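## Task

Scene 1: get the black key fob out of the drawer of the small wooden box and set it directly on the table surface, not on top of anything. Then close the drawer. The box must stay roughly in its original spot and orientation, and the other item must remain inside the drawer.

## Robot and tools

Robot: two arms, left_arm and right_arm, each ending in a two-finger gripper. Each arm's base sits on a tilted plate, and both plates hang from one metal frame behind them. A plate and its half of the frame count as part of that arm for any "too close" report. Calibrated bases in scene 1: left_arm (+0.048, +0.320, +0.317) m, quat_wxyz (+0.957, -0.123, +0.264, +0.004); right_arm (+0.034, -0.209, +0.317) m, quat_wxyz (+0.957, +0.118, +0.266, +0.011).

Frame: one scene frame for everything. The origin is at table-top height, halfway between the nominal bases. +x points out over the table, +z up, and left_arm is on the +y side (this has nothing to do with which side of an image it appears on). In the gripper's own axes, the fingers point along +z and open and close along y. end_effector_position is the spot between the finger pads, just under 1 cm behind the tips. Reported positions and orientations may be a few cm off, especially at long reach.

Row format (used by both execute_actions and move): 16 plain numbers covering both arms, even if only one arm moves. Order: left_arm x, y, z, qw, qx, qy, qz, opening, then right_arm with the same 8. x, y, z are an absolute target position for the gripper point, in metres, in the scene frame. The quaternion is an absolute target orientation, w first. Opening runs from -1 (closed, 0 mm gap) to +1 (fully open, about 87 mm). In between: 0.5 gives about 69 mm, 0 about 43 mm, -0.5 about 18 mm. Each row is therefore a full absolute pose for both arms, not an offset.

To hold an arm still, send its last reported pose and its intended opening in every row. To keep an orientation, repeat the same target quaternion rather than copying the reported one, which drifts. The controller limits commanded orientation to within 40 degrees of the measured orientation at each step.

execute_actions takes "actions" (a list with one item, or empty) and optional "cameras".
- Empty list: returns the current state, with pictures.
- {"rows": [...], "steps": n}: runs 1 to 15 rows, one per 1/30 s step (n at most 15, default 15), repeating the last row for any leftover steps. It is refused if a target lies more than 0.6 m from the arm's last reported position along any gripper axis.
- {"steps": n} with no rows: waits up to 300 steps, counted from the last result, so your reply time is included.
The result is read 5 steps before the action ends. Those remaining steps run afterwards, so an action needs at least 5 steps. Pictures come only with an empty list or when "cameras" asks for them.

move takes these arguments:
- "target": one row, or a list of up to 15 rows, with no distance limit. Grippers travel in straight lines, and all arms finish together.
- "speed": m/s, 0.002 to 2.9, default 0.25. Turning is capped at twice that value in rad/s. Give one number, or one per target.
- "blend": in metres, rounds corners between listed targets.
- "blocking": false returns after about 0.5 s while the move keeps running.
- "cameras".
A move is capped at 10 s in total. Paths do not avoid obstacles or the other arm. Faster moves lag, stray and hit harder. New openings in later targets are applied only once everything has stopped there. The result carries a "move:" line saying how it ended (done, off_target, moving, held, fault) and which limits acted. limits=paced means the pose was clipped; limits=held means steps were withheld by a check. done means the arm is at rest within 10 mm and 2 degrees of its target. Neither done nor off_target tells you whether the gripper is touching anything.

wait takes "seconds" (0 to 10) and lets the scene run, ending early if a move finishes. stop brakes a running move; it needs some distance to do so, and the fingers keep moving. zoom_image takes "camera" (cam_high, cam_low, cam_left_wrist, cam_right_wrist) and "region" [x0, y0, x1, y1] in pixels, at most 504x504, from that camera's latest image. Images are 672x504. finished_scene takes "scene" (1 or 2), is permanent, and moves on to the next task.

Result fields:
- end_effector_position and end_effector_quat_wxyz for each arm.
- "Hand target": the pose the controller is currently driving toward.
- grip_measured: finger position on the same scale as the opening you command. The last Joint positions number shows it on a 0 to 1 scale.
- Joint velocities "within noise": that arm is at rest.
- Joint torques: total drive output, including gravity. Numbers 1 to 3 wrap at ±28 N m.
- MOTOR HOT appears at 75 °C. At 90 °C an OVER-TEMPERATURE FAULT folds that arm away for the rest of the scene.

Gripping: note grip_measured when the fingers first touch, then keep commanding about 0.04 below that value for a firm grip, or less below it for a lighter one. Each finger pad gives about 20 N. Closing fast can squeeze too hard.

Joint ranges (rad): waist -2.618 to 3.054, shoulder 0 to 3.142, elbow 0 to 3.142 (straight at 2.901), wrist pitch ±1.571, wrist yaw ±1.571, wrist roll ±2.094.

Cautions:
- Check after every move where the gripper ended up and whether it tilted. Small moves may not happen, or may go sideways.
- Keep paths away from an arm's own base, because passing near it can flip the shoulder posture.
- Keep the grippers apart and never close one gripper on the other arm's fingers.
- Avoid drops, releasing objects while they move, slams, hard hits and strong pushes.
- Do not let anything fall off the table or end up left off it.
- Avoid long holds at full stretch, or pressing toward unreachable poses, since this heats the motors.
- Loose objects may occasionally get nudged by outside pushes.
- Time counts from the first robot call, including thinking time.

Each tool is called as name([rows], argument=value, ...), one row to a line, values as JSON.

## Session

execute_actions(actions=[], cameras=["all"])

Scene clock: 0.00 s of 6000.00 s.
left_arm: end_effector_position=(+0.0997, +0.1270, +0.2928) grip_measured=+1.000 end_effector_quat_wxyz=(-0.035, +0.687, +0.534, -0.491) | right_arm: end_effector_position=(+0.4544, -0.2631, +0.1802) grip_measured=+1.000 end_effector_quat_wxyz=(+0.210, +0.029, +0.971, -0.113)
Joint positions: left_arm=[-0.98 1.553 0.577 -0.527 0.448 0.878 1] | right_arm=[0.037 1.58 0.906 0.109 0.457 -0.116 1]
Joint velocities: within noise
Joint torques (N m): no reading
Motor temperatures (°C): left_arm=[26 35 37 31 25 28 24] | right_arm=[25 31 31 31 29 29 29]
Heat: left arm: 37 °C; right arm: 31 °C.
Hand target: left_arm +0.1017, +0.1257, +0.2933; -0.031, +0.687, +0.534, -0.491 | right_arm +0.4616, -0.2645, +0.1866; +0.222, +0.034, +0.968, -0.113

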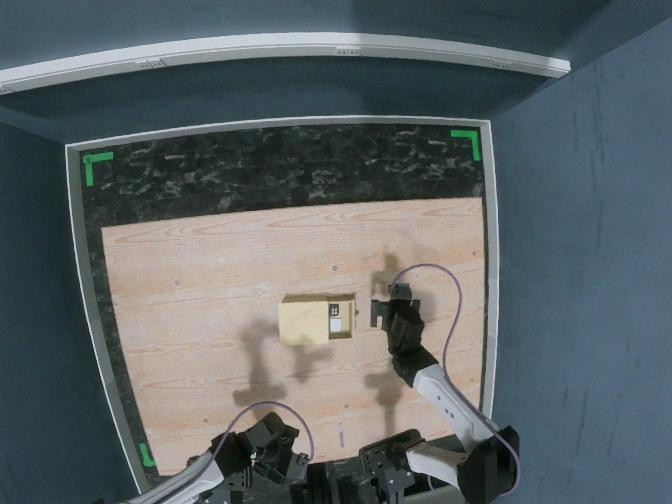

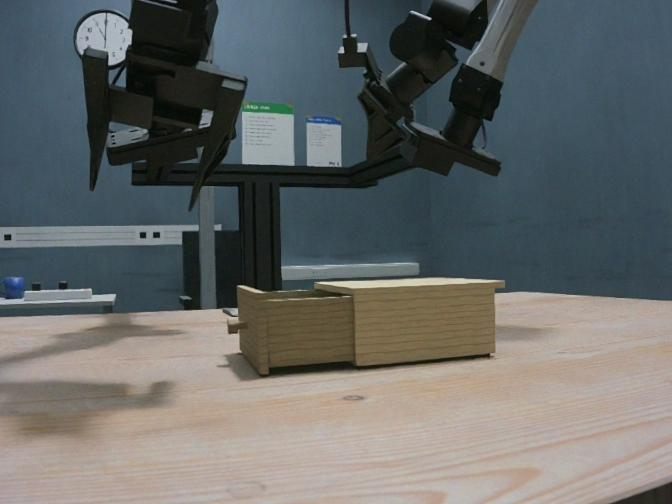

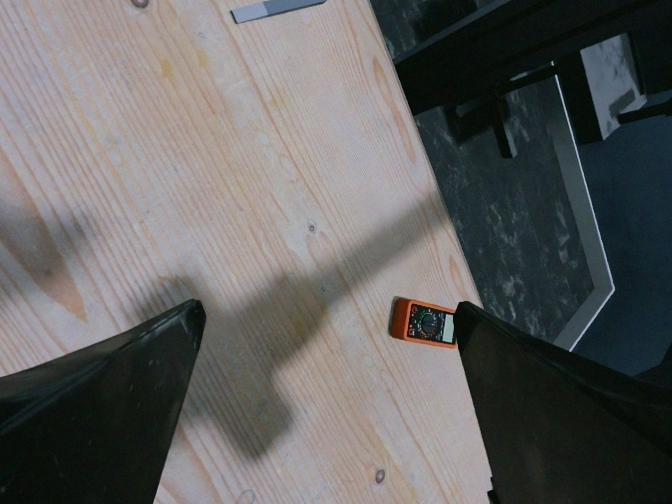

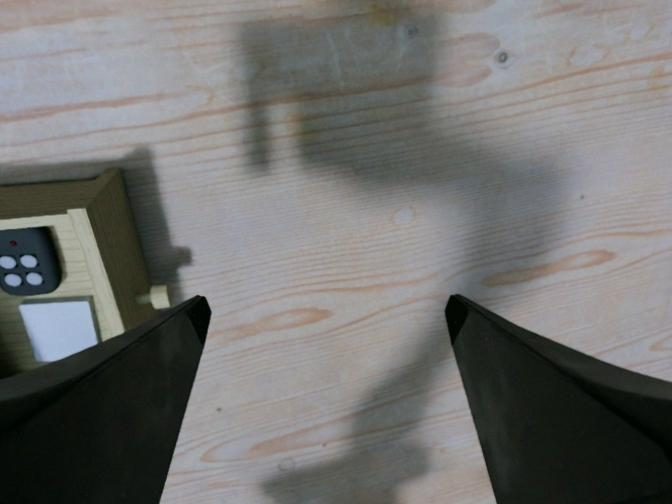

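zoom_image(camera="cam_right_wrist", region=[0, 140, 220, 400])

zoom_image(camera="cam_high", region=[265, 270, 415, 370])

zoom_image(camera="cam_low", region=[210, 260, 520, 390])

Scaled by 1.938 from the camera's 672x504 image, which has a finer 960x720 frame.

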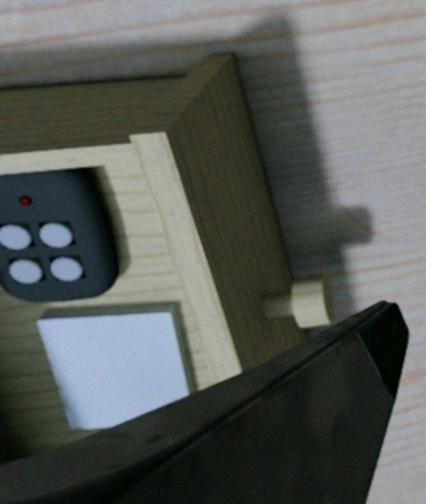

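Scaled by 3.360 from the camera's 672x504 image, which has a finer 960x720 frame.

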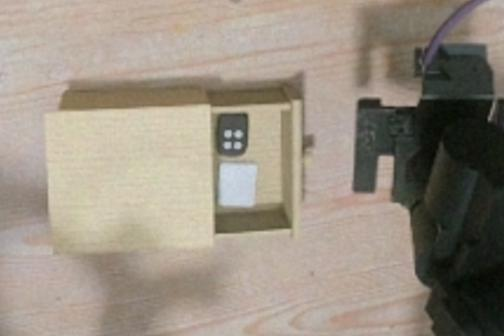

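Scaled by 1.626 from the camera's 672x504 image, which has a finer 960x720 frame.

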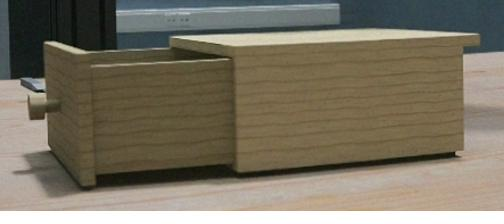

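move(target=[0.0997, 0.1270, 0.2928, -0.035, 0.687, 0.534, -0.491, 1, 0.475, -0.105, 0.175, 0.2045, 0, 0.979, 0, 1], speed=0.3)

Scene clock: 4.57 s of 6000.00 s.
left_arm: end_effector_position=(+0.0997, +0.1270, +0.2928) grip_measured=+1.000 end_effector_quat_wxyz=(-0.035, +0.687, +0.534, -0.491) | right_arm: end_effector_position=(+0.4704, -0.1077, +0.1761) grip_measured=+1.000 end_effector_quat_wxyz=(+0.203, -0.007, +0.979, +0.002)
Joint positions: left_arm=[-0.98 1.553 0.577 -0.527 0.448 0.878 1] | right_arm=[0.352 1.78 1.09 0.009 0.475 0.077 1]
Joint velocities: within noise
Joint torques (N m): left_arm=[-3.19 -4.07 3.73 0.44 0.53 0.18] | right_arm=[4.71 -6.68 7.45 0.85 0.1 -0.03]
Motor temperatures (°C): left_arm=[26 36 38 31 25 28 24] | right_arm=[25 32 32 31 29 29 29]
Heat: left arm: 38 °C; right arm: 32 °C.
Hand target: left_arm +0.0997, +0.1270, +0.2927; -0.035, +0.687, +0.534, -0.491 | right_arm +0.4750, -0.1050, +0.1751; +0.205, +0.000, +0.979, +0.000
Off the commanded pose: left_arm 0.000 m, 0 deg | right_arm 0.005 m, 1 deg.
Kept back: nothing.
move: done
camera_calibration:
cam_right_wrist: T_world_to_cam=[[0.0333323, -0.999423, 0.00645521, -0.126206], [-0.891616, -0.0268174, 0.451997, 0.356665], [-0.451564, -0.0208217, -0.891996, 0.503749], [0, 0, 0, 1]] pos_world=[0.54969, -0.106079, 0.288945]

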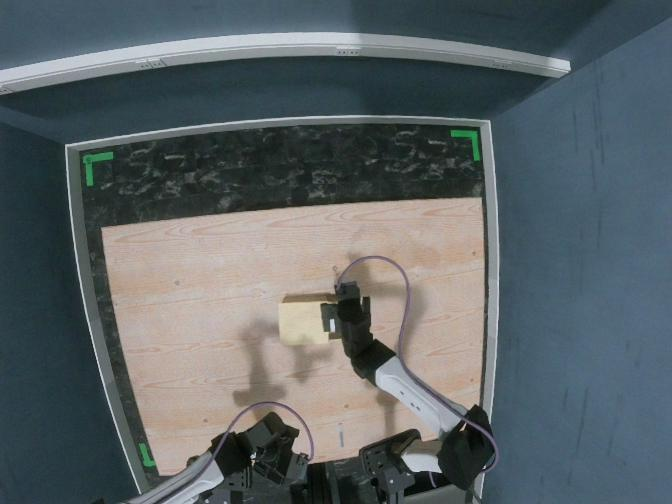

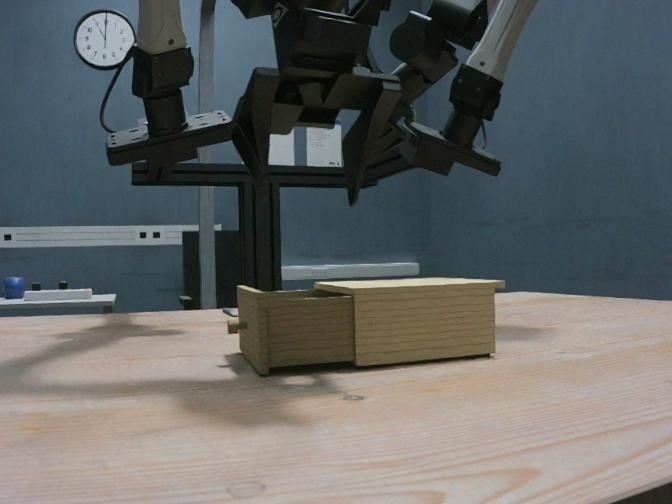

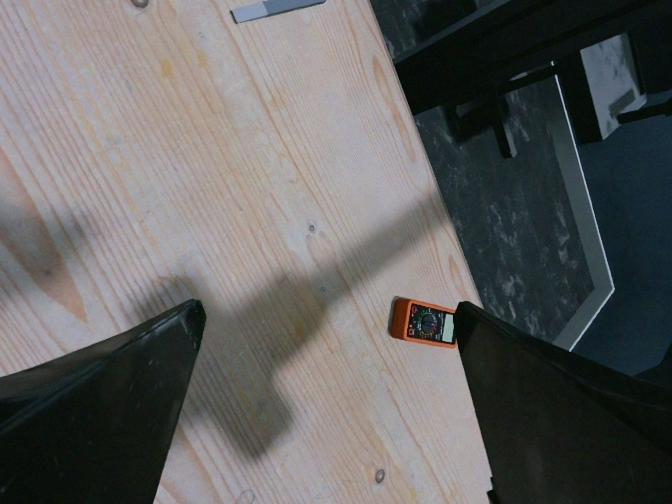

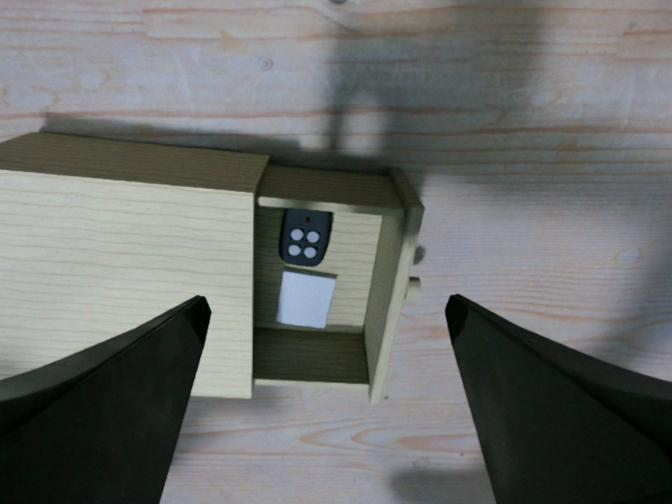

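zoom_image(camera="cam_right_wrist", region=[230, 140, 450, 420])

Scaled by 1.800 from the camera's 672x504 image, which has a finer 960x720 frame.

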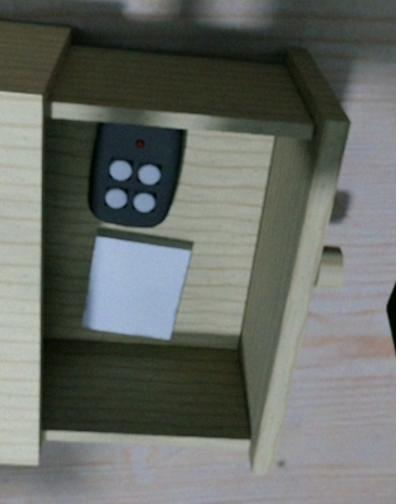

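zoom_image(camera="cam_low", region=[200, 40, 430, 240])

zoom_image(camera="cam_right_wrist", region=[0, 280, 336, 504])

Scaled by 2.191 from the camera's 672x504 image, which has a finer 960x720 frame.

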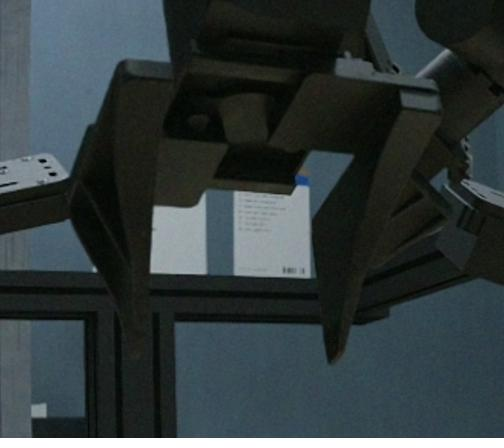

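Scaled by 1.500 from the camera's 672x504 image, which has a finer 960x720 frame.

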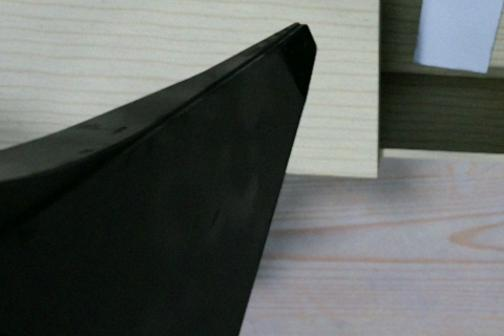

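move(target=[0.0997, 0.1270, 0.2928, -0.035, 0.687, 0.534, -0.491, 1, 0.395, -0.094, 0.102, 0.1879, 0.0331, 0.9667, 0.1704, -1], speed=0.25)

zoom_image(camera="cam_right_wrist", region=[180, 140, 500, 440])

zoom_image(camera="cam_low", region=[200, 100, 500, 400])

Scene clock: 14.27 s of 6000.00 s.
left_arm: end_effector_position=(+0.0997, +0.1270, +0.2928) grip_measured=+1.000 end_effector_quat_wxyz=(-0.035, +0.687, +0.534, -0.491) | right_arm: end_effector_position=(+0.3958, -0.0935, +0.1071) grip_measured=-0.973 end_effector_quat_wxyz=(+0.187, +0.026, +0.967, +0.168)
Joint positions: left_arm=[-0.98 1.553 0.577 -0.527 0.448 0.878 1] | right_arm=[0.185 1.881 0.755 0.476 0.028 0.102 0.013]
Joint velocities: within noise
Joint torques (N m): left_arm=[-3.26 -4.07 3.81 0.43 0.53 0.18] | right_arm=[2.51 -5.63 2.3 1.1 -0.24 -0.08]
Motor temperatures (°C): left_arm=[26 36 38 31 25 28 24] | right_arm=[26 33 32 31 28 29 29]
Heat: left arm: 38 °C; right arm: 33 °C.
Hand target: left_arm +0.0997, +0.1270, +0.2927; -0.035, +0.687, +0.534, -0.491 | right_arm +0.3948, -0.0940, +0.1021; +0.188, +0.033, +0.967, +0.170
Off the commanded pose: left_arm 0.000 m, 0 deg | right_arm 0.005 m, 1 deg.
Kept back: nothing.
move: done
camera_calibration:
cam_right_wrist: T_world_to_cam=[[0.0317709, -0.943911, -0.328668, -0.0674217], [-0.878202, -0.183373, 0.441742, 0.302841], [-0.477234, 0.274602, -0.83477, 0.440471], [0, 0, 0, 1]] pos_world=[0.478305, -0.129062, 0.211755]

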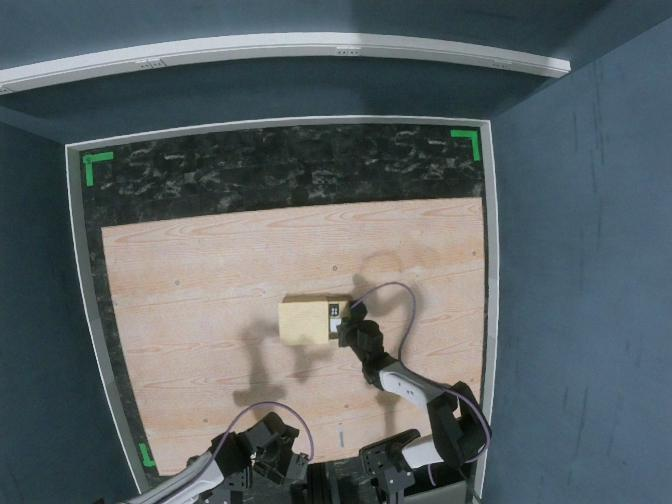

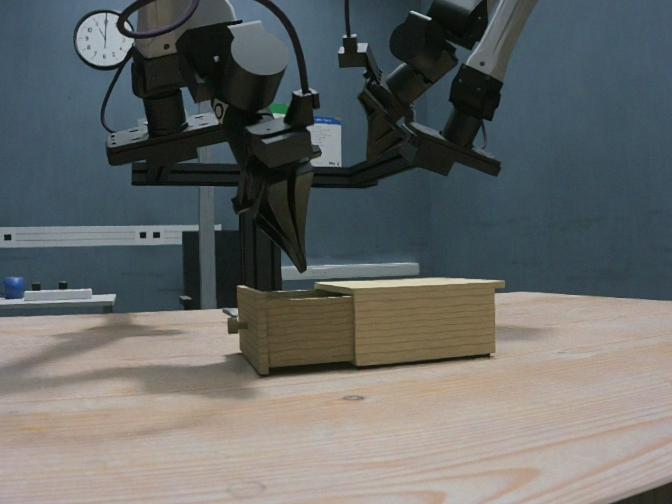

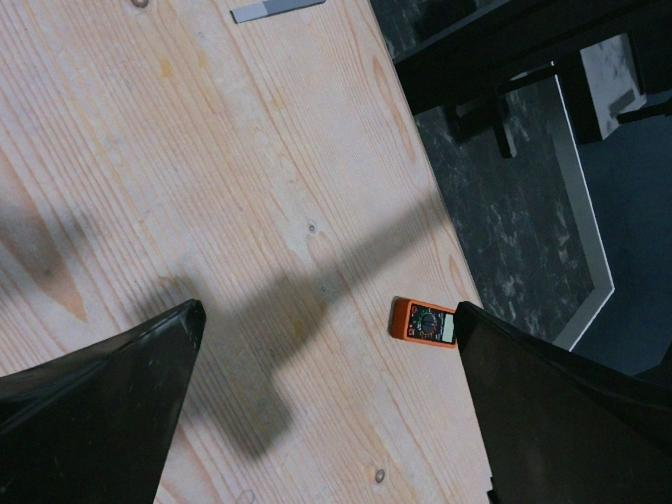

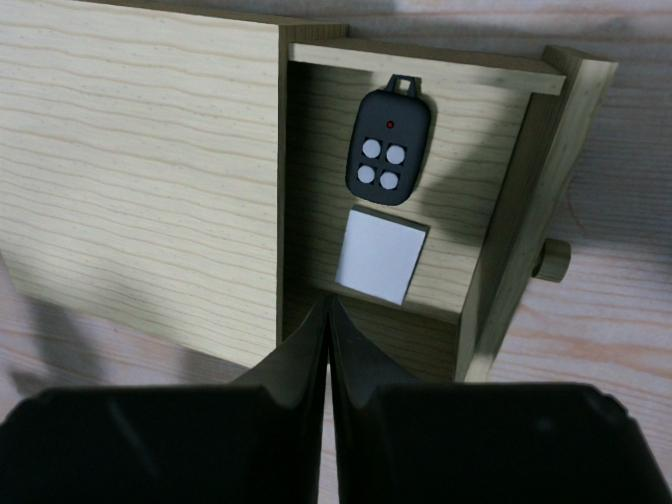

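Scaled by 1.575 from the camera's 672x504 image, which has a finer 960x720 frame.

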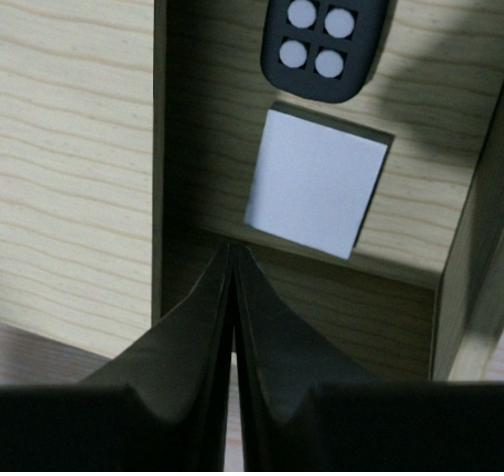

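Scaled by 1.680 from the camera's 672x504 image, which has a finer 960x720 frame.

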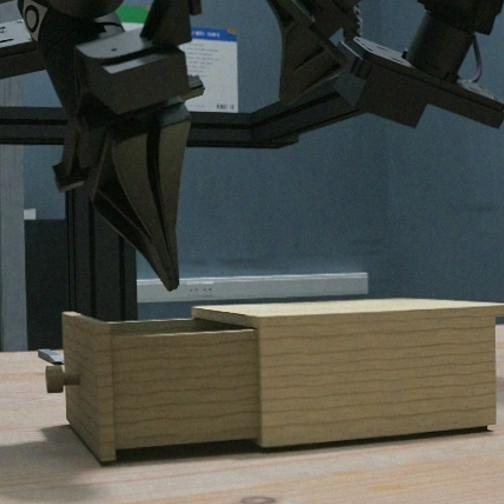

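move(target=[0.0997, 0.1270, 0.2928, -0.035, 0.687, 0.534, -0.491, 1, 0.421, -0.0685, 0.036, 0.1879, 0.0331, 0.9667, 0.1704, -1], speed=0.12, cameras=["cam_low", "cam_right_wrist"])

zoom_image(camera="cam_right_wrist", region=[180, 100, 500, 340])

zoom_image(camera="cam_low", region=[200, 150, 450, 400])

Scene clock: 16.30 s of 6000.00 s.
left_arm: end_effector_position=(+0.0997, +0.1270, +0.2928) grip_measured=+1.000 end_effector_quat_wxyz=(-0.035, +0.687, +0.534, -0.491) | right_arm: end_effector_position=(+0.4157, -0.0678, +0.0399) grip_measured=-0.973 end_effector_quat_wxyz=(+0.180, +0.025, +0.969, +0.168)
Joint positions: left_arm=[-0.98 1.553 0.577 -0.527 0.448 0.878 1] | right_arm=[0.185 2.192 0.986 0.541 0.027 0.103 0.013]
Joint velocities: within noise
Joint torques (N m): left_arm=[-3.21 -4.1 3.77 0.44 0.53 0.18] | right_arm=[3.33 -6.69 3.04 1.09 -0.26 -0.09]
Motor temperatures (°C): left_arm=[26 36 38 31 25 28 24] | right_arm=[26 33 32 32 28 29 29]
Heat: left arm: 38 °C; right arm: 33 °C.
Hand target: left_arm +0.0997, +0.1270, +0.2927; -0.035, +0.687, +0.534, -0.491 | right_arm +0.4208, -0.0687, +0.0362; +0.188, +0.033, +0.967, +0.170
Off the commanded pose: left_arm 0.000 m, 0 deg | right_arm 0.007 m, 1 deg.
Kept back: nothing.
move: done
camera_calibration:
cam_right_wrist: T_world_to_cam=[[0.031378, -0.94389, -0.328765, -0.0657355], [-0.871173, -0.187072, 0.45394, 0.35102], [-0.489972, 0.272168, -0.828162, 0.391657], [0, 0, 0, 1]] pos_world=[0.499763, -0.102977, 0.143401]
Images, in order (width x height): cam_low 672x504, cam_right_wrist 672x504.

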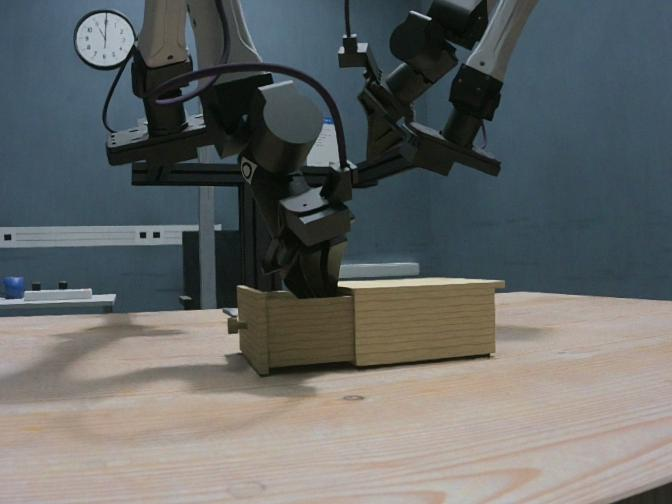

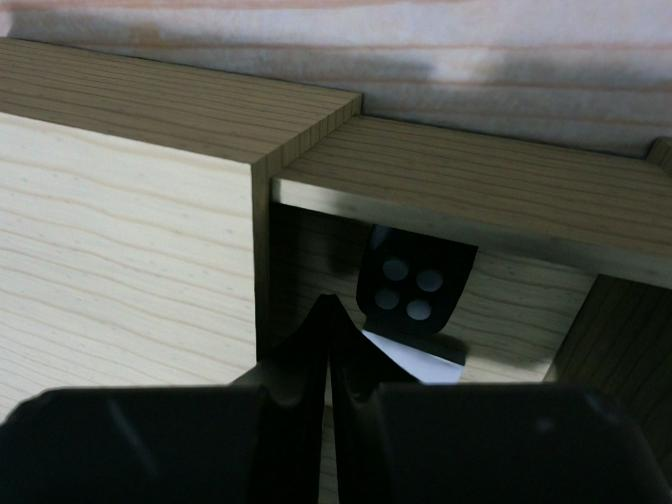

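Scaled by 1.575 from the camera's 672x504 image, which has a finer 960x720 frame.

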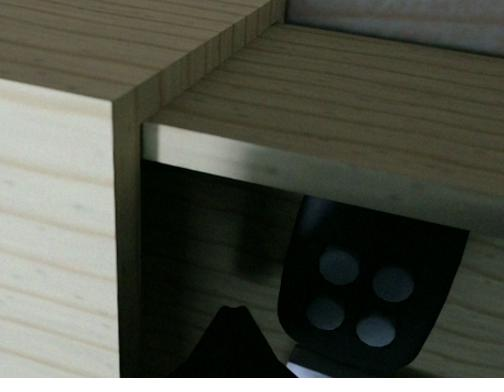

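Scaled by 2.016 from the camera's 672x504 image, which has a finer 960x720 frame.

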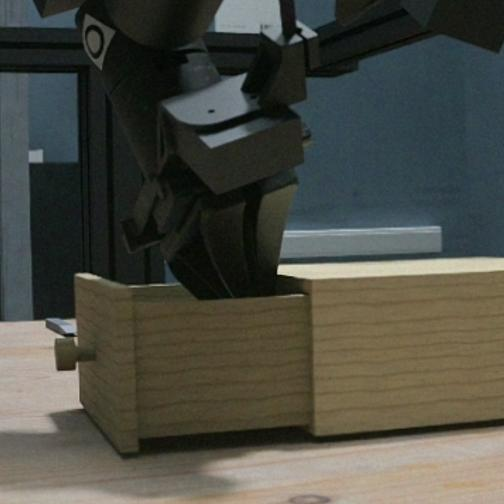

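move(target=[0.0997, 0.1270, 0.2928, -0.035, 0.687, 0.534, -0.491, 1, 0.432, -0.066, 0.023, 0.1879, 0.0331, 0.9667, 0.1704, -1], speed=0.08, cameras=["cam_low", "cam_right_wrist"])

zoom_image(camera="cam_right_wrist", region=[180, 100, 500, 340])

Scene clock: 17.67 s of 6000.00 s.
left_arm: end_effector_position=(+0.0997, +0.1270, +0.2928) grip_measured=+1.000 end_effector_quat_wxyz=(-0.035, +0.687, +0.534, -0.491) | right_arm: end_effector_position=(+0.4288, -0.0679, +0.0293) grip_measured=-0.973 end_effector_quat_wxyz=(+0.185, +0.030, +0.968, +0.166)
Joint positions: left_arm=[-0.98 1.553 0.577 -0.527 0.448 0.878 1] | right_arm=[0.175 2.237 1.053 0.53 0.025 0.103 0.013]
Joint velocities: within noise
Joint torques (N m): left_arm=[-3.18 -4.05 3.77 0.43 0.54 0.18] | right_arm=[3.81 -6.23 4.41 1 -0.3 -0.14]
Motor temperatures (°C): left_arm=[26 37 38 31 25 28 24] | right_arm=[26 33 32 32 28 29 29]
Heat: left arm: 38 °C; right arm: 33 °C.
Hand target: left_arm +0.0997, +0.1270, +0.2927; -0.035, +0.687, +0.534, -0.491 | right_arm +0.4318, -0.0661, +0.0232; +0.188, +0.033, +0.967, +0.170
Off the commanded pose: left_arm 0.000 m, 0 deg | right_arm 0.007 m, 1 deg.
Kept back: nothing.
move: done
camera_calibration:
cam_right_wrist: T_world_to_cam=[[0.0229638, -0.945025, -0.326192, -0.0662218], [-0.876746, -0.175824, 0.447663, 0.370602], [-0.480405, 0.275708, -0.832584, 0.385637], [0, 0, 0, 1]] pos_world=[0.511707, -0.103744, 0.133569]
Images, in order (width x height): cam_low 672x504, cam_right_wrist 672x504.

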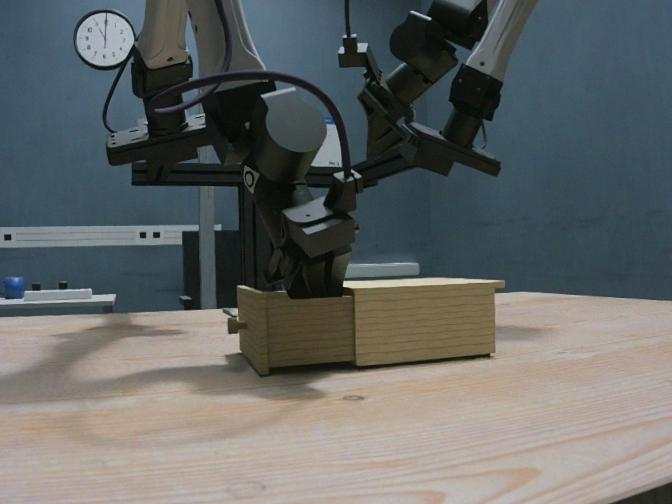

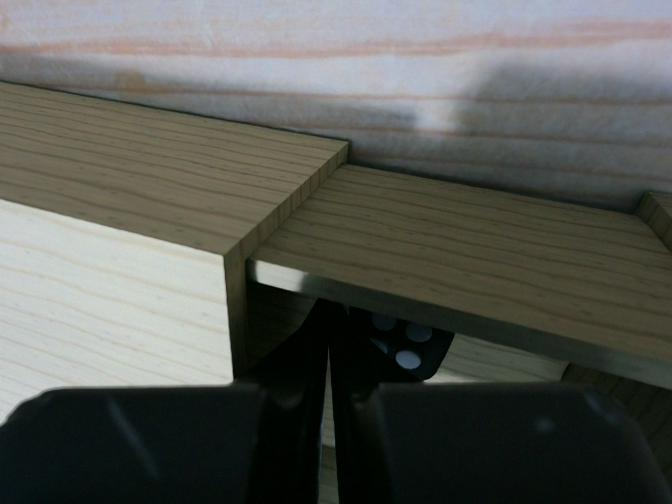

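Scaled by 1.575 from the camera's 672x504 image, which has a finer 960x720 frame.

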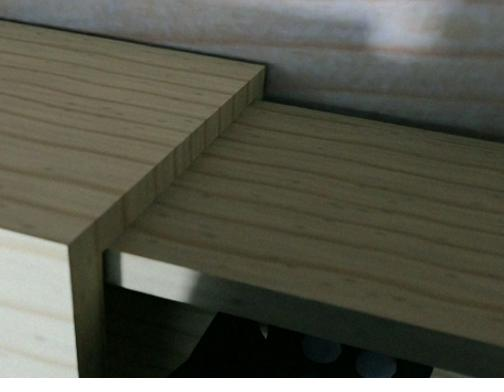

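zoom_image(camera="cam_right_wrist", region=[230, 250, 480, 400])

Scaled by 2.016 from the camera's 672x504 image, which has a finer 960x720 frame.

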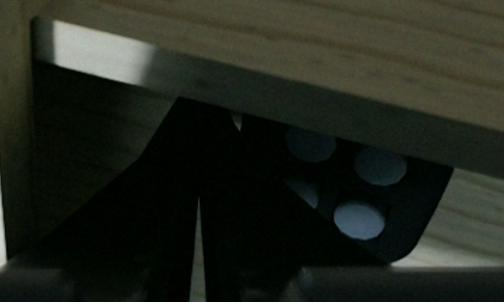

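move(target=[0.0997, 0.1270, 0.2928, -0.035, 0.687, 0.534, -0.491, 1, 0.433, -0.064, 0.017, 0.1879, 0.0331, 0.9667, 0.1704, -1], speed=0.06, cameras=["cam_low", "cam_right_wrist"])

zoom_image(camera="cam_right_wrist", region=[230, 250, 480, 400])

Scene clock: 18.90 s of 6000.00 s.
left_arm: end_effector_position=(+0.0997, +0.1270, +0.2928) grip_measured=+1.000 end_effector_quat_wxyz=(-0.035, +0.687, +0.534, -0.491) | right_arm: end_effector_position=(+0.4288, -0.0676, +0.0287) grip_measured=-0.974 end_effector_quat_wxyz=(+0.182, +0.029, +0.969, +0.166)
Joint positions: left_arm=[-0.98 1.553 0.577 -0.527 0.448 0.878 1] | right_arm=[0.175 2.239 1.061 0.516 0.025 0.101 0.013]
Joint velocities: within noise
Joint torques (N m): left_arm=[-3.23 -4.08 3.78 0.43 0.55 0.18] | right_arm=[3.84 -4.56 5.12 1.16 -0.27 -0.1]
Motor temperatures (°C): left_arm=[26 37 38 31 25 28 24] | right_arm=[26 33 32 32 28 29 29]
Heat: left arm: 38 °C; right arm: 33 °C.
Hand target: left_arm +0.0997, +0.1270, +0.2927; -0.035, +0.687, +0.534, -0.491 | right_arm +0.4323, -0.0643, +0.0177; +0.188, +0.033, +0.967, +0.170
Off the commanded pose: left_arm 0.000 m, 0 deg | right_arm 0.013 m, 1 deg.
Kept back: nothing.
move: off_target (right_arm)
camera_calibration:
cam_right_wrist: T_world_to_cam=[[0.0246339, -0.945132, -0.325759, -0.0669013], [-0.872991, -0.179116, 0.453656, 0.368873], [-0.487113, 0.27321, -0.829504, 0.387613], [0, 0, 0, 1]] pos_world=[0.512482, -0.103059, 0.132391]
Images, in order (width x height): cam_low 672x504, cam_right_wrist 672x504.

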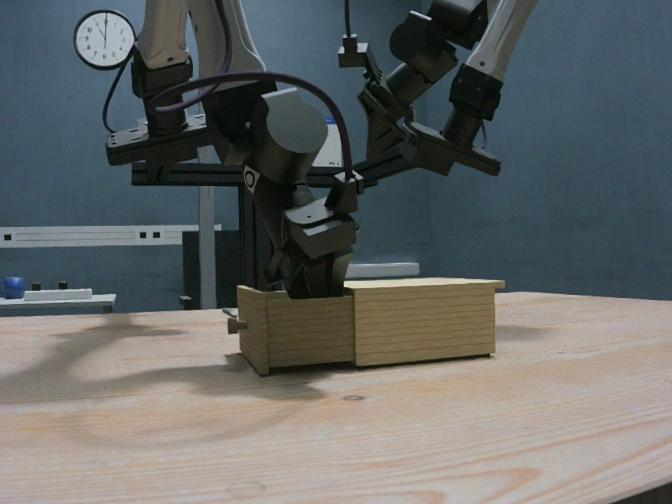

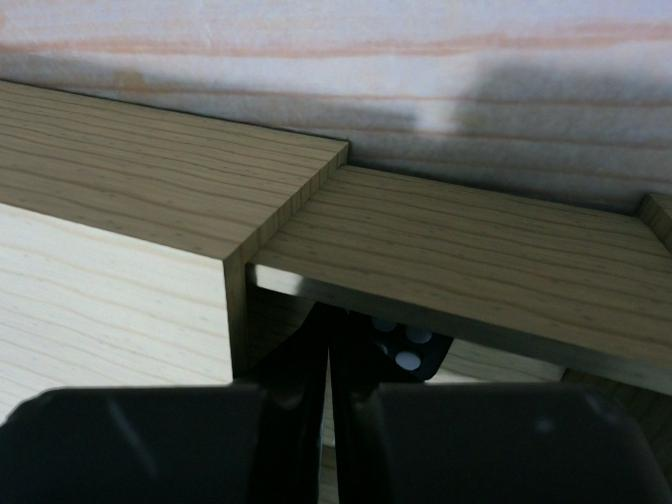

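Scaled by 2.016 from the camera's 672x504 image, which has a finer 960x720 frame.

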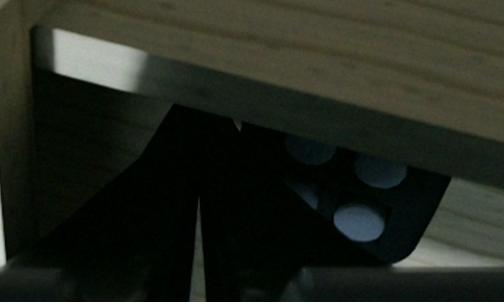

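move(target=[0.0997, 0.1270, 0.2928, -0.035, 0.687, 0.534, -0.491, 1, 0.4315, -0.0885, 0.0255, 0.1879, 0.0331, 0.9667, 0.1704, -1], speed=0.06, cameras=["cam_low", "cam_right_wrist"])

zoom_image(camera="cam_right_wrist", region=[230, 250, 480, 400])

Scene clock: 19.97 s of 6000.00 s.
left_arm: end_effector_position=(+0.0997, +0.1270, +0.2928) grip_measured=+1.000 end_effector_quat_wxyz=(-0.035, +0.687, +0.534, -0.491) | right_arm: end_effector_position=(+0.4289, -0.0698, +0.0287) grip_measured=-0.974 end_effector_quat_wxyz=(+0.182, +0.032, +0.963, +0.197)
Joint positions: left_arm=[-0.98 1.553 0.577 -0.527 0.448 0.878 1] | right_arm=[0.14 2.239 1.053 0.533 -0.063 0.099 0.013]
Joint velocities: within noise
Joint torques (N m): left_arm=[-3.21 -4.1 3.77 0.44 0.53 0.18] | right_arm=[2 -9.03 0.95 0.92 0.12 -0.4]
Motor temperatures (°C): left_arm=[26 37 38 31 25 28 24] | right_arm=[26 33 32 32 28 29 29]
Heat: left arm: 38 °C; right arm: 33 °C.
Hand target: left_arm +0.0997, +0.1270, +0.2927; -0.035, +0.687, +0.534, -0.491 | right_arm +0.4312, -0.0883, +0.0256; +0.187, +0.033, +0.967, +0.170
Off the commanded pose: left_arm 0.000 m, 0 deg | right_arm 0.019 m, 3 deg.
Kept back: nothing.
move: off_target (right_arm)
camera_calibration:
cam_right_wrist: T_world_to_cam=[[0.0293442, -0.922499, -0.384883, -0.0677613], [-0.874189, -0.210398, 0.437638, 0.36742], [-0.484699, 0.323619, -0.812612, 0.390347], [0, 0, 0, 1]] pos_world=[0.512384, -0.111529, 0.130323]
Images, in order (width x height): cam_low 672x504, cam_right_wrist 672x504.

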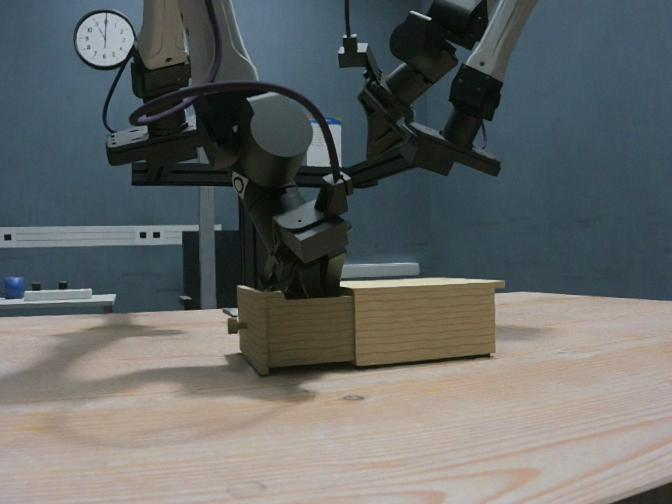

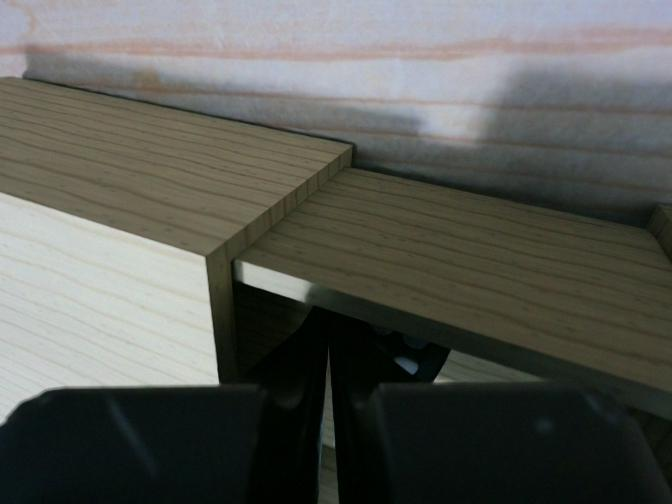

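Scaled by 2.016 from the camera's 672x504 image, which has a finer 960x720 frame.

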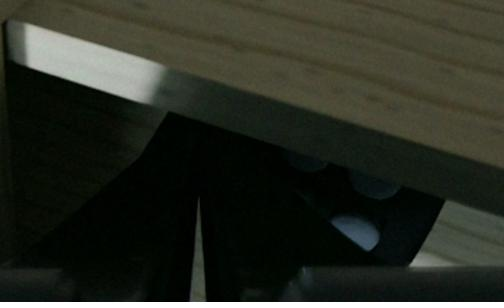

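move([
  [0.0997, 0.1270, 0.2928, -0.035, 0.687, 0.534, -0.491, 1, 0.4315, -0.073, 0.037, 0.1879, 0.0331, 0.9667, 0.1704, -1],
  [0.0997, 0.1270, 0.2928, -0.035, 0.687, 0.534, -0.491, 1, 0.4315, -0.0885, 0.036, 0.1879, 0.0331, 0.9667, 0.1704, -1],
], speed=0.06, cameras=["cam_low", "cam_right_wrist"])

zoom_image(camera="cam_right_wrist", region=[230, 250, 480, 400])

Scene clock: 22.27 s of 6000.00 s.
left_arm: end_effector_position=(+0.0997, +0.1270, +0.2928) grip_measured=+1.000 end_effector_quat_wxyz=(-0.035, +0.687, +0.534, -0.491) | right_arm: end_effector_position=(+0.4225, -0.0742, +0.0290) grip_measured=-0.974 end_effector_quat_wxyz=(+0.178, +0.033, +0.966, +0.185)
Joint positions: left_arm=[-0.98 1.553 0.577 -0.527 0.448 0.878 1] | right_arm=[0.142 2.228 1.028 0.536 -0.038 0.097 0.013]
Joint velocities: within noise
Joint torques (N m): left_arm=[-3.19 -4.05 3.75 0.43 0.53 0.18] | right_arm=[2.51 -11.11 1.28 0.7 -0.01 -0.37]
Motor temperatures (°C): left_arm=[26 37 38 30 25 28 24] | right_arm=[26 34 32 32 28 29 29]
Heat: left arm: 38 °C; right arm: 34 °C.
Hand target: left_arm +0.0997, +0.1270, +0.2927; -0.035, +0.687, +0.534, -0.491 | right_arm +0.4314, -0.0881, +0.0356; +0.188, +0.033, +0.967, +0.170
Off the commanded pose: left_arm 0.000 m, 0 deg | right_arm 0.018 m, 2 deg.
Kept back: nothing.
move: off_target (right_arm)
camera_calibration:
cam_right_wrist: T_world_to_cam=[[0.0229652, -0.931504, -0.363005, -0.0700416], [-0.870526, -0.197175, 0.450896, 0.359766], [-0.491587, 0.30565, -0.815426, 0.390522], [0, 0, 0, 1]] pos_world=[0.50677, -0.113671, 0.1308]
Images, in order (width x height): cam_low 672x504, cam_right_wrist 672x504.

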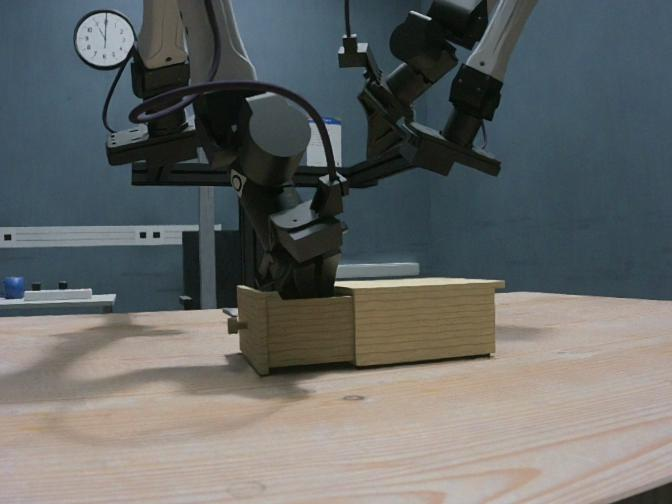

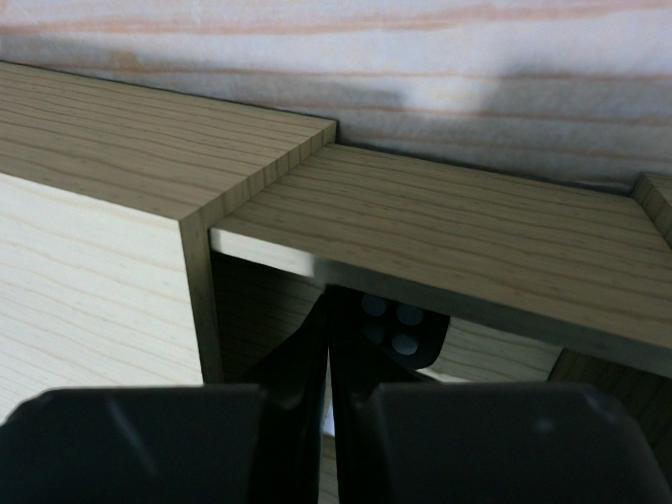

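Scaled by 2.016 from the camera's 672x504 image, which has a finer 960x720 frame.

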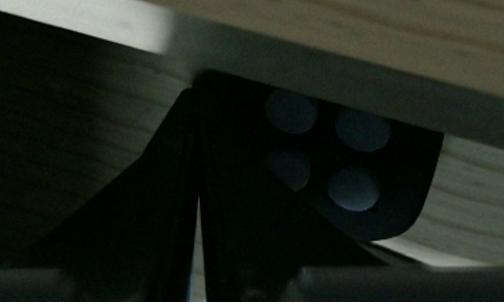

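move(target=[0.0997, 0.1270, 0.2928, -0.035, 0.687, 0.534, -0.491, 1, 0.436, -0.102, 0.036, 0.1879, 0.0331, 0.9667, 0.1704, -1], speed=0.08, cameras=["cam_low", "cam_right_wrist"])

zoom_image(camera="cam_right_wrist", region=[230, 230, 480, 400])

Scene clock: 23.70 s of 6000.00 s.
left_arm: end_effector_position=(+0.0997, +0.1270, +0.2928) grip_measured=+1.000 end_effector_quat_wxyz=(-0.035, +0.687, +0.534, -0.491) | right_arm: end_effector_position=(+0.4236, -0.0878, +0.0284) grip_measured=-0.974 end_effector_quat_wxyz=(+0.174, +0.033, +0.967, +0.184)
Joint positions: left_arm=[-0.98 1.553 0.577 -0.527 0.448 0.878 1] | right_arm=[0.108 2.213 1.028 0.513 -0.064 0.078 0.013]
Joint velocities: within noise
Joint torques (N m): left_arm=[-3.23 -4.08 3.74 0.43 0.53 0.19] | right_arm=[2.19 -11.07 2 0.68 -0.04 -0.4]
Motor temperatures (°C): left_arm=[27 37 39 30 25 28 24] | right_arm=[26 34 32 32 28 29 29]
Heat: left arm: 39 °C; right arm: 34 °C.
Hand target: left_arm +0.0997, +0.1270, +0.2927; -0.035, +0.687, +0.534, -0.491 | right_arm +0.4358, -0.1018, +0.0357; +0.188, +0.033, +0.967, +0.170
Off the commanded pose: left_arm 0.000 m, 0 deg | right_arm 0.020 m, 2 deg.
Kept back: nothing.
move: off_target (right_arm)
camera_calibration:
cam_right_wrist: T_world_to_cam=[[0.0201268, -0.931648, -0.362803, -0.0817242], [-0.866783, -0.19711, 0.458078, 0.35649], [-0.498279, 0.305252, -0.811504, 0.397382], [0, 0, 0, 1]] pos_world=[0.508651, -0.127172, 0.129527]
Images, in order (width x height): cam_low 672x504, cam_right_wrist 672x504.

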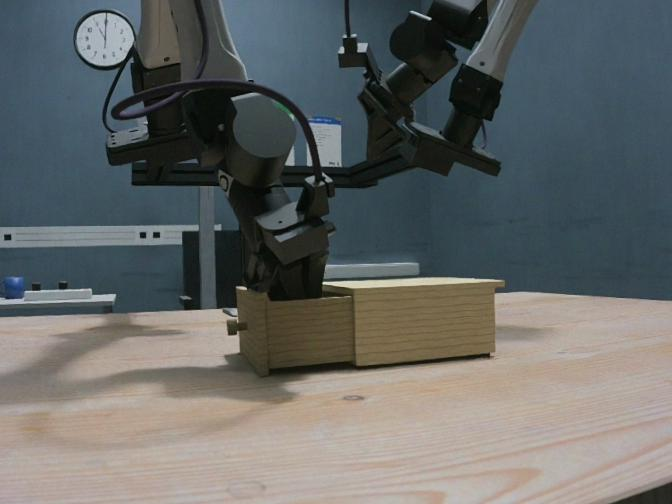

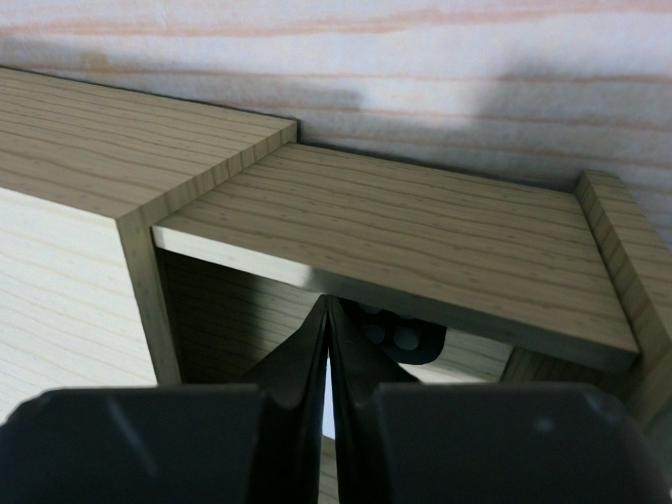

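Scaled by 2.016 from the camera's 672x504 image, which has a finer 960x720 frame.

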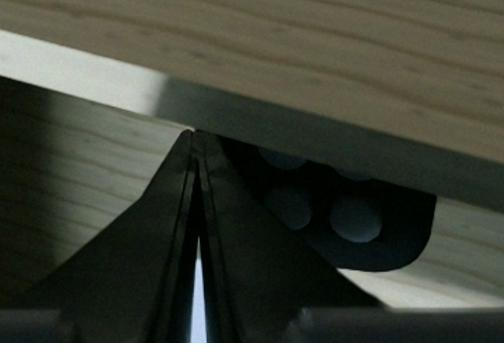

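move([
  [0.0997, 0.1270, 0.2928, -0.035, 0.687, 0.534, -0.491, 1, 0.42, -0.092, 0.06, 0.1879, 0.0331, 0.9667, 0.1704, -1],
  [0.0997, 0.1270, 0.2928, -0.035, 0.687, 0.534, -0.491, 1, 0.397, -0.106, 0.112, 0.1908, 0, 0.9816, 0, -1],
], speed=0.2, blend=0.02, cameras=["cam_high", "cam_right_wrist"])

zoom_image(camera="cam_right_wrist", region=[200, 50, 600, 400])

Scene clock: 26.23 s of 6000.00 s.
left_arm: end_effector_position=(+0.0997, +0.1270, +0.2928) grip_measured=+1.000 end_effector_quat_wxyz=(-0.035, +0.687, +0.534, -0.491) | right_arm: end_effector_position=(+0.3871, -0.1061, +0.0993) grip_measured=-0.974 end_effector_quat_wxyz=(+0.174, -0.010, +0.985, +0.000)
Joint positions: left_arm=[-0.98 1.553 0.577 -0.527 0.448 0.878 1] | right_arm=[0.325 1.939 0.818 0.384 0.451 0.08 0.013]
Joint velocities: within noise
Joint torques (N m): left_arm=[-3.21 -4.14 3.78 0.42 0.54 0.18] | right_arm=[5.22 -10.19 2.33 0.76 0.16 -0.03]
Motor temperatures (°C): left_arm=[27 37 39 30 25 28 24] | right_arm=[26 35 32 32 28 29 29]
Heat: left arm: 39 °C; right arm: 35 °C.
Hand target: left_arm +0.0997, +0.1270, +0.2927; -0.035, +0.687, +0.534, -0.491 | right_arm +0.3969, -0.1059, +0.1115; +0.191, +0.000, +0.982, +0.000
Off the commanded pose: left_arm 0.000 m, 0 deg | right_arm 0.016 m, 2 deg.
Kept back: nothing.
move: off_target (right_arm); blend cut to 0.0153 m at target 1
camera_calibration:
cam_right_wrist: T_world_to_cam=[[0.0394888, -0.999185, 0.00838768, -0.123936], [-0.863346, -0.0298918, 0.503726, 0.300658], [-0.503065, -0.027133, -0.863823, 0.414147], [0, 0, 0, 1]] pos_world=[0.472809, -0.103611, 0.207339]
Images, in order (width x height): cam_high 672x504, cam_right_wrist 672x504.

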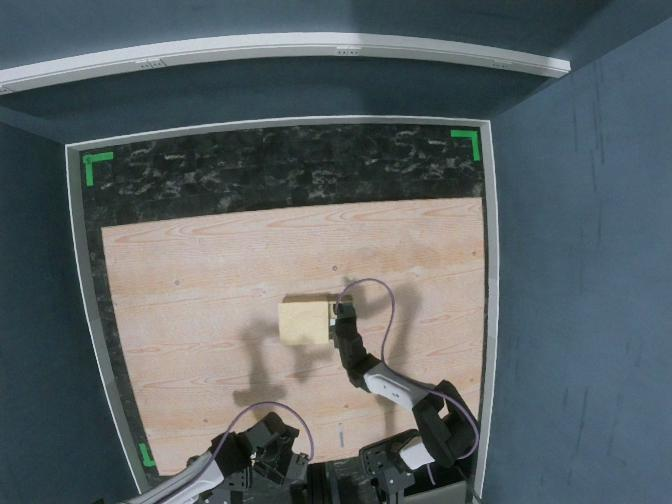

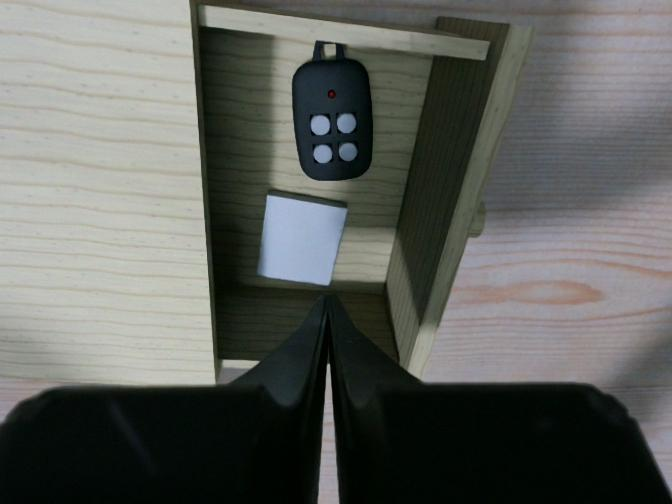

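Scaled by 1.260 from the camera's 672x504 image, which has a finer 960x720 frame.

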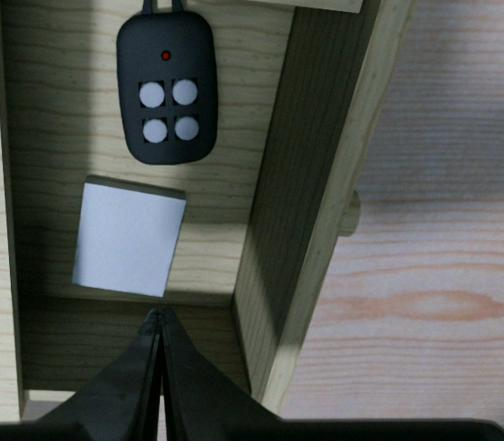

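zoom_image(camera="cam_right_wrist", region=[180, 0, 560, 200])

Scaled by 1.326 from the camera's 672x504 image, which has a finer 960x720 frame.

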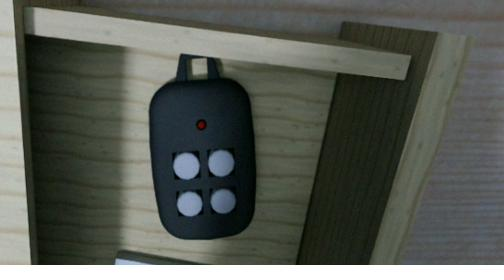

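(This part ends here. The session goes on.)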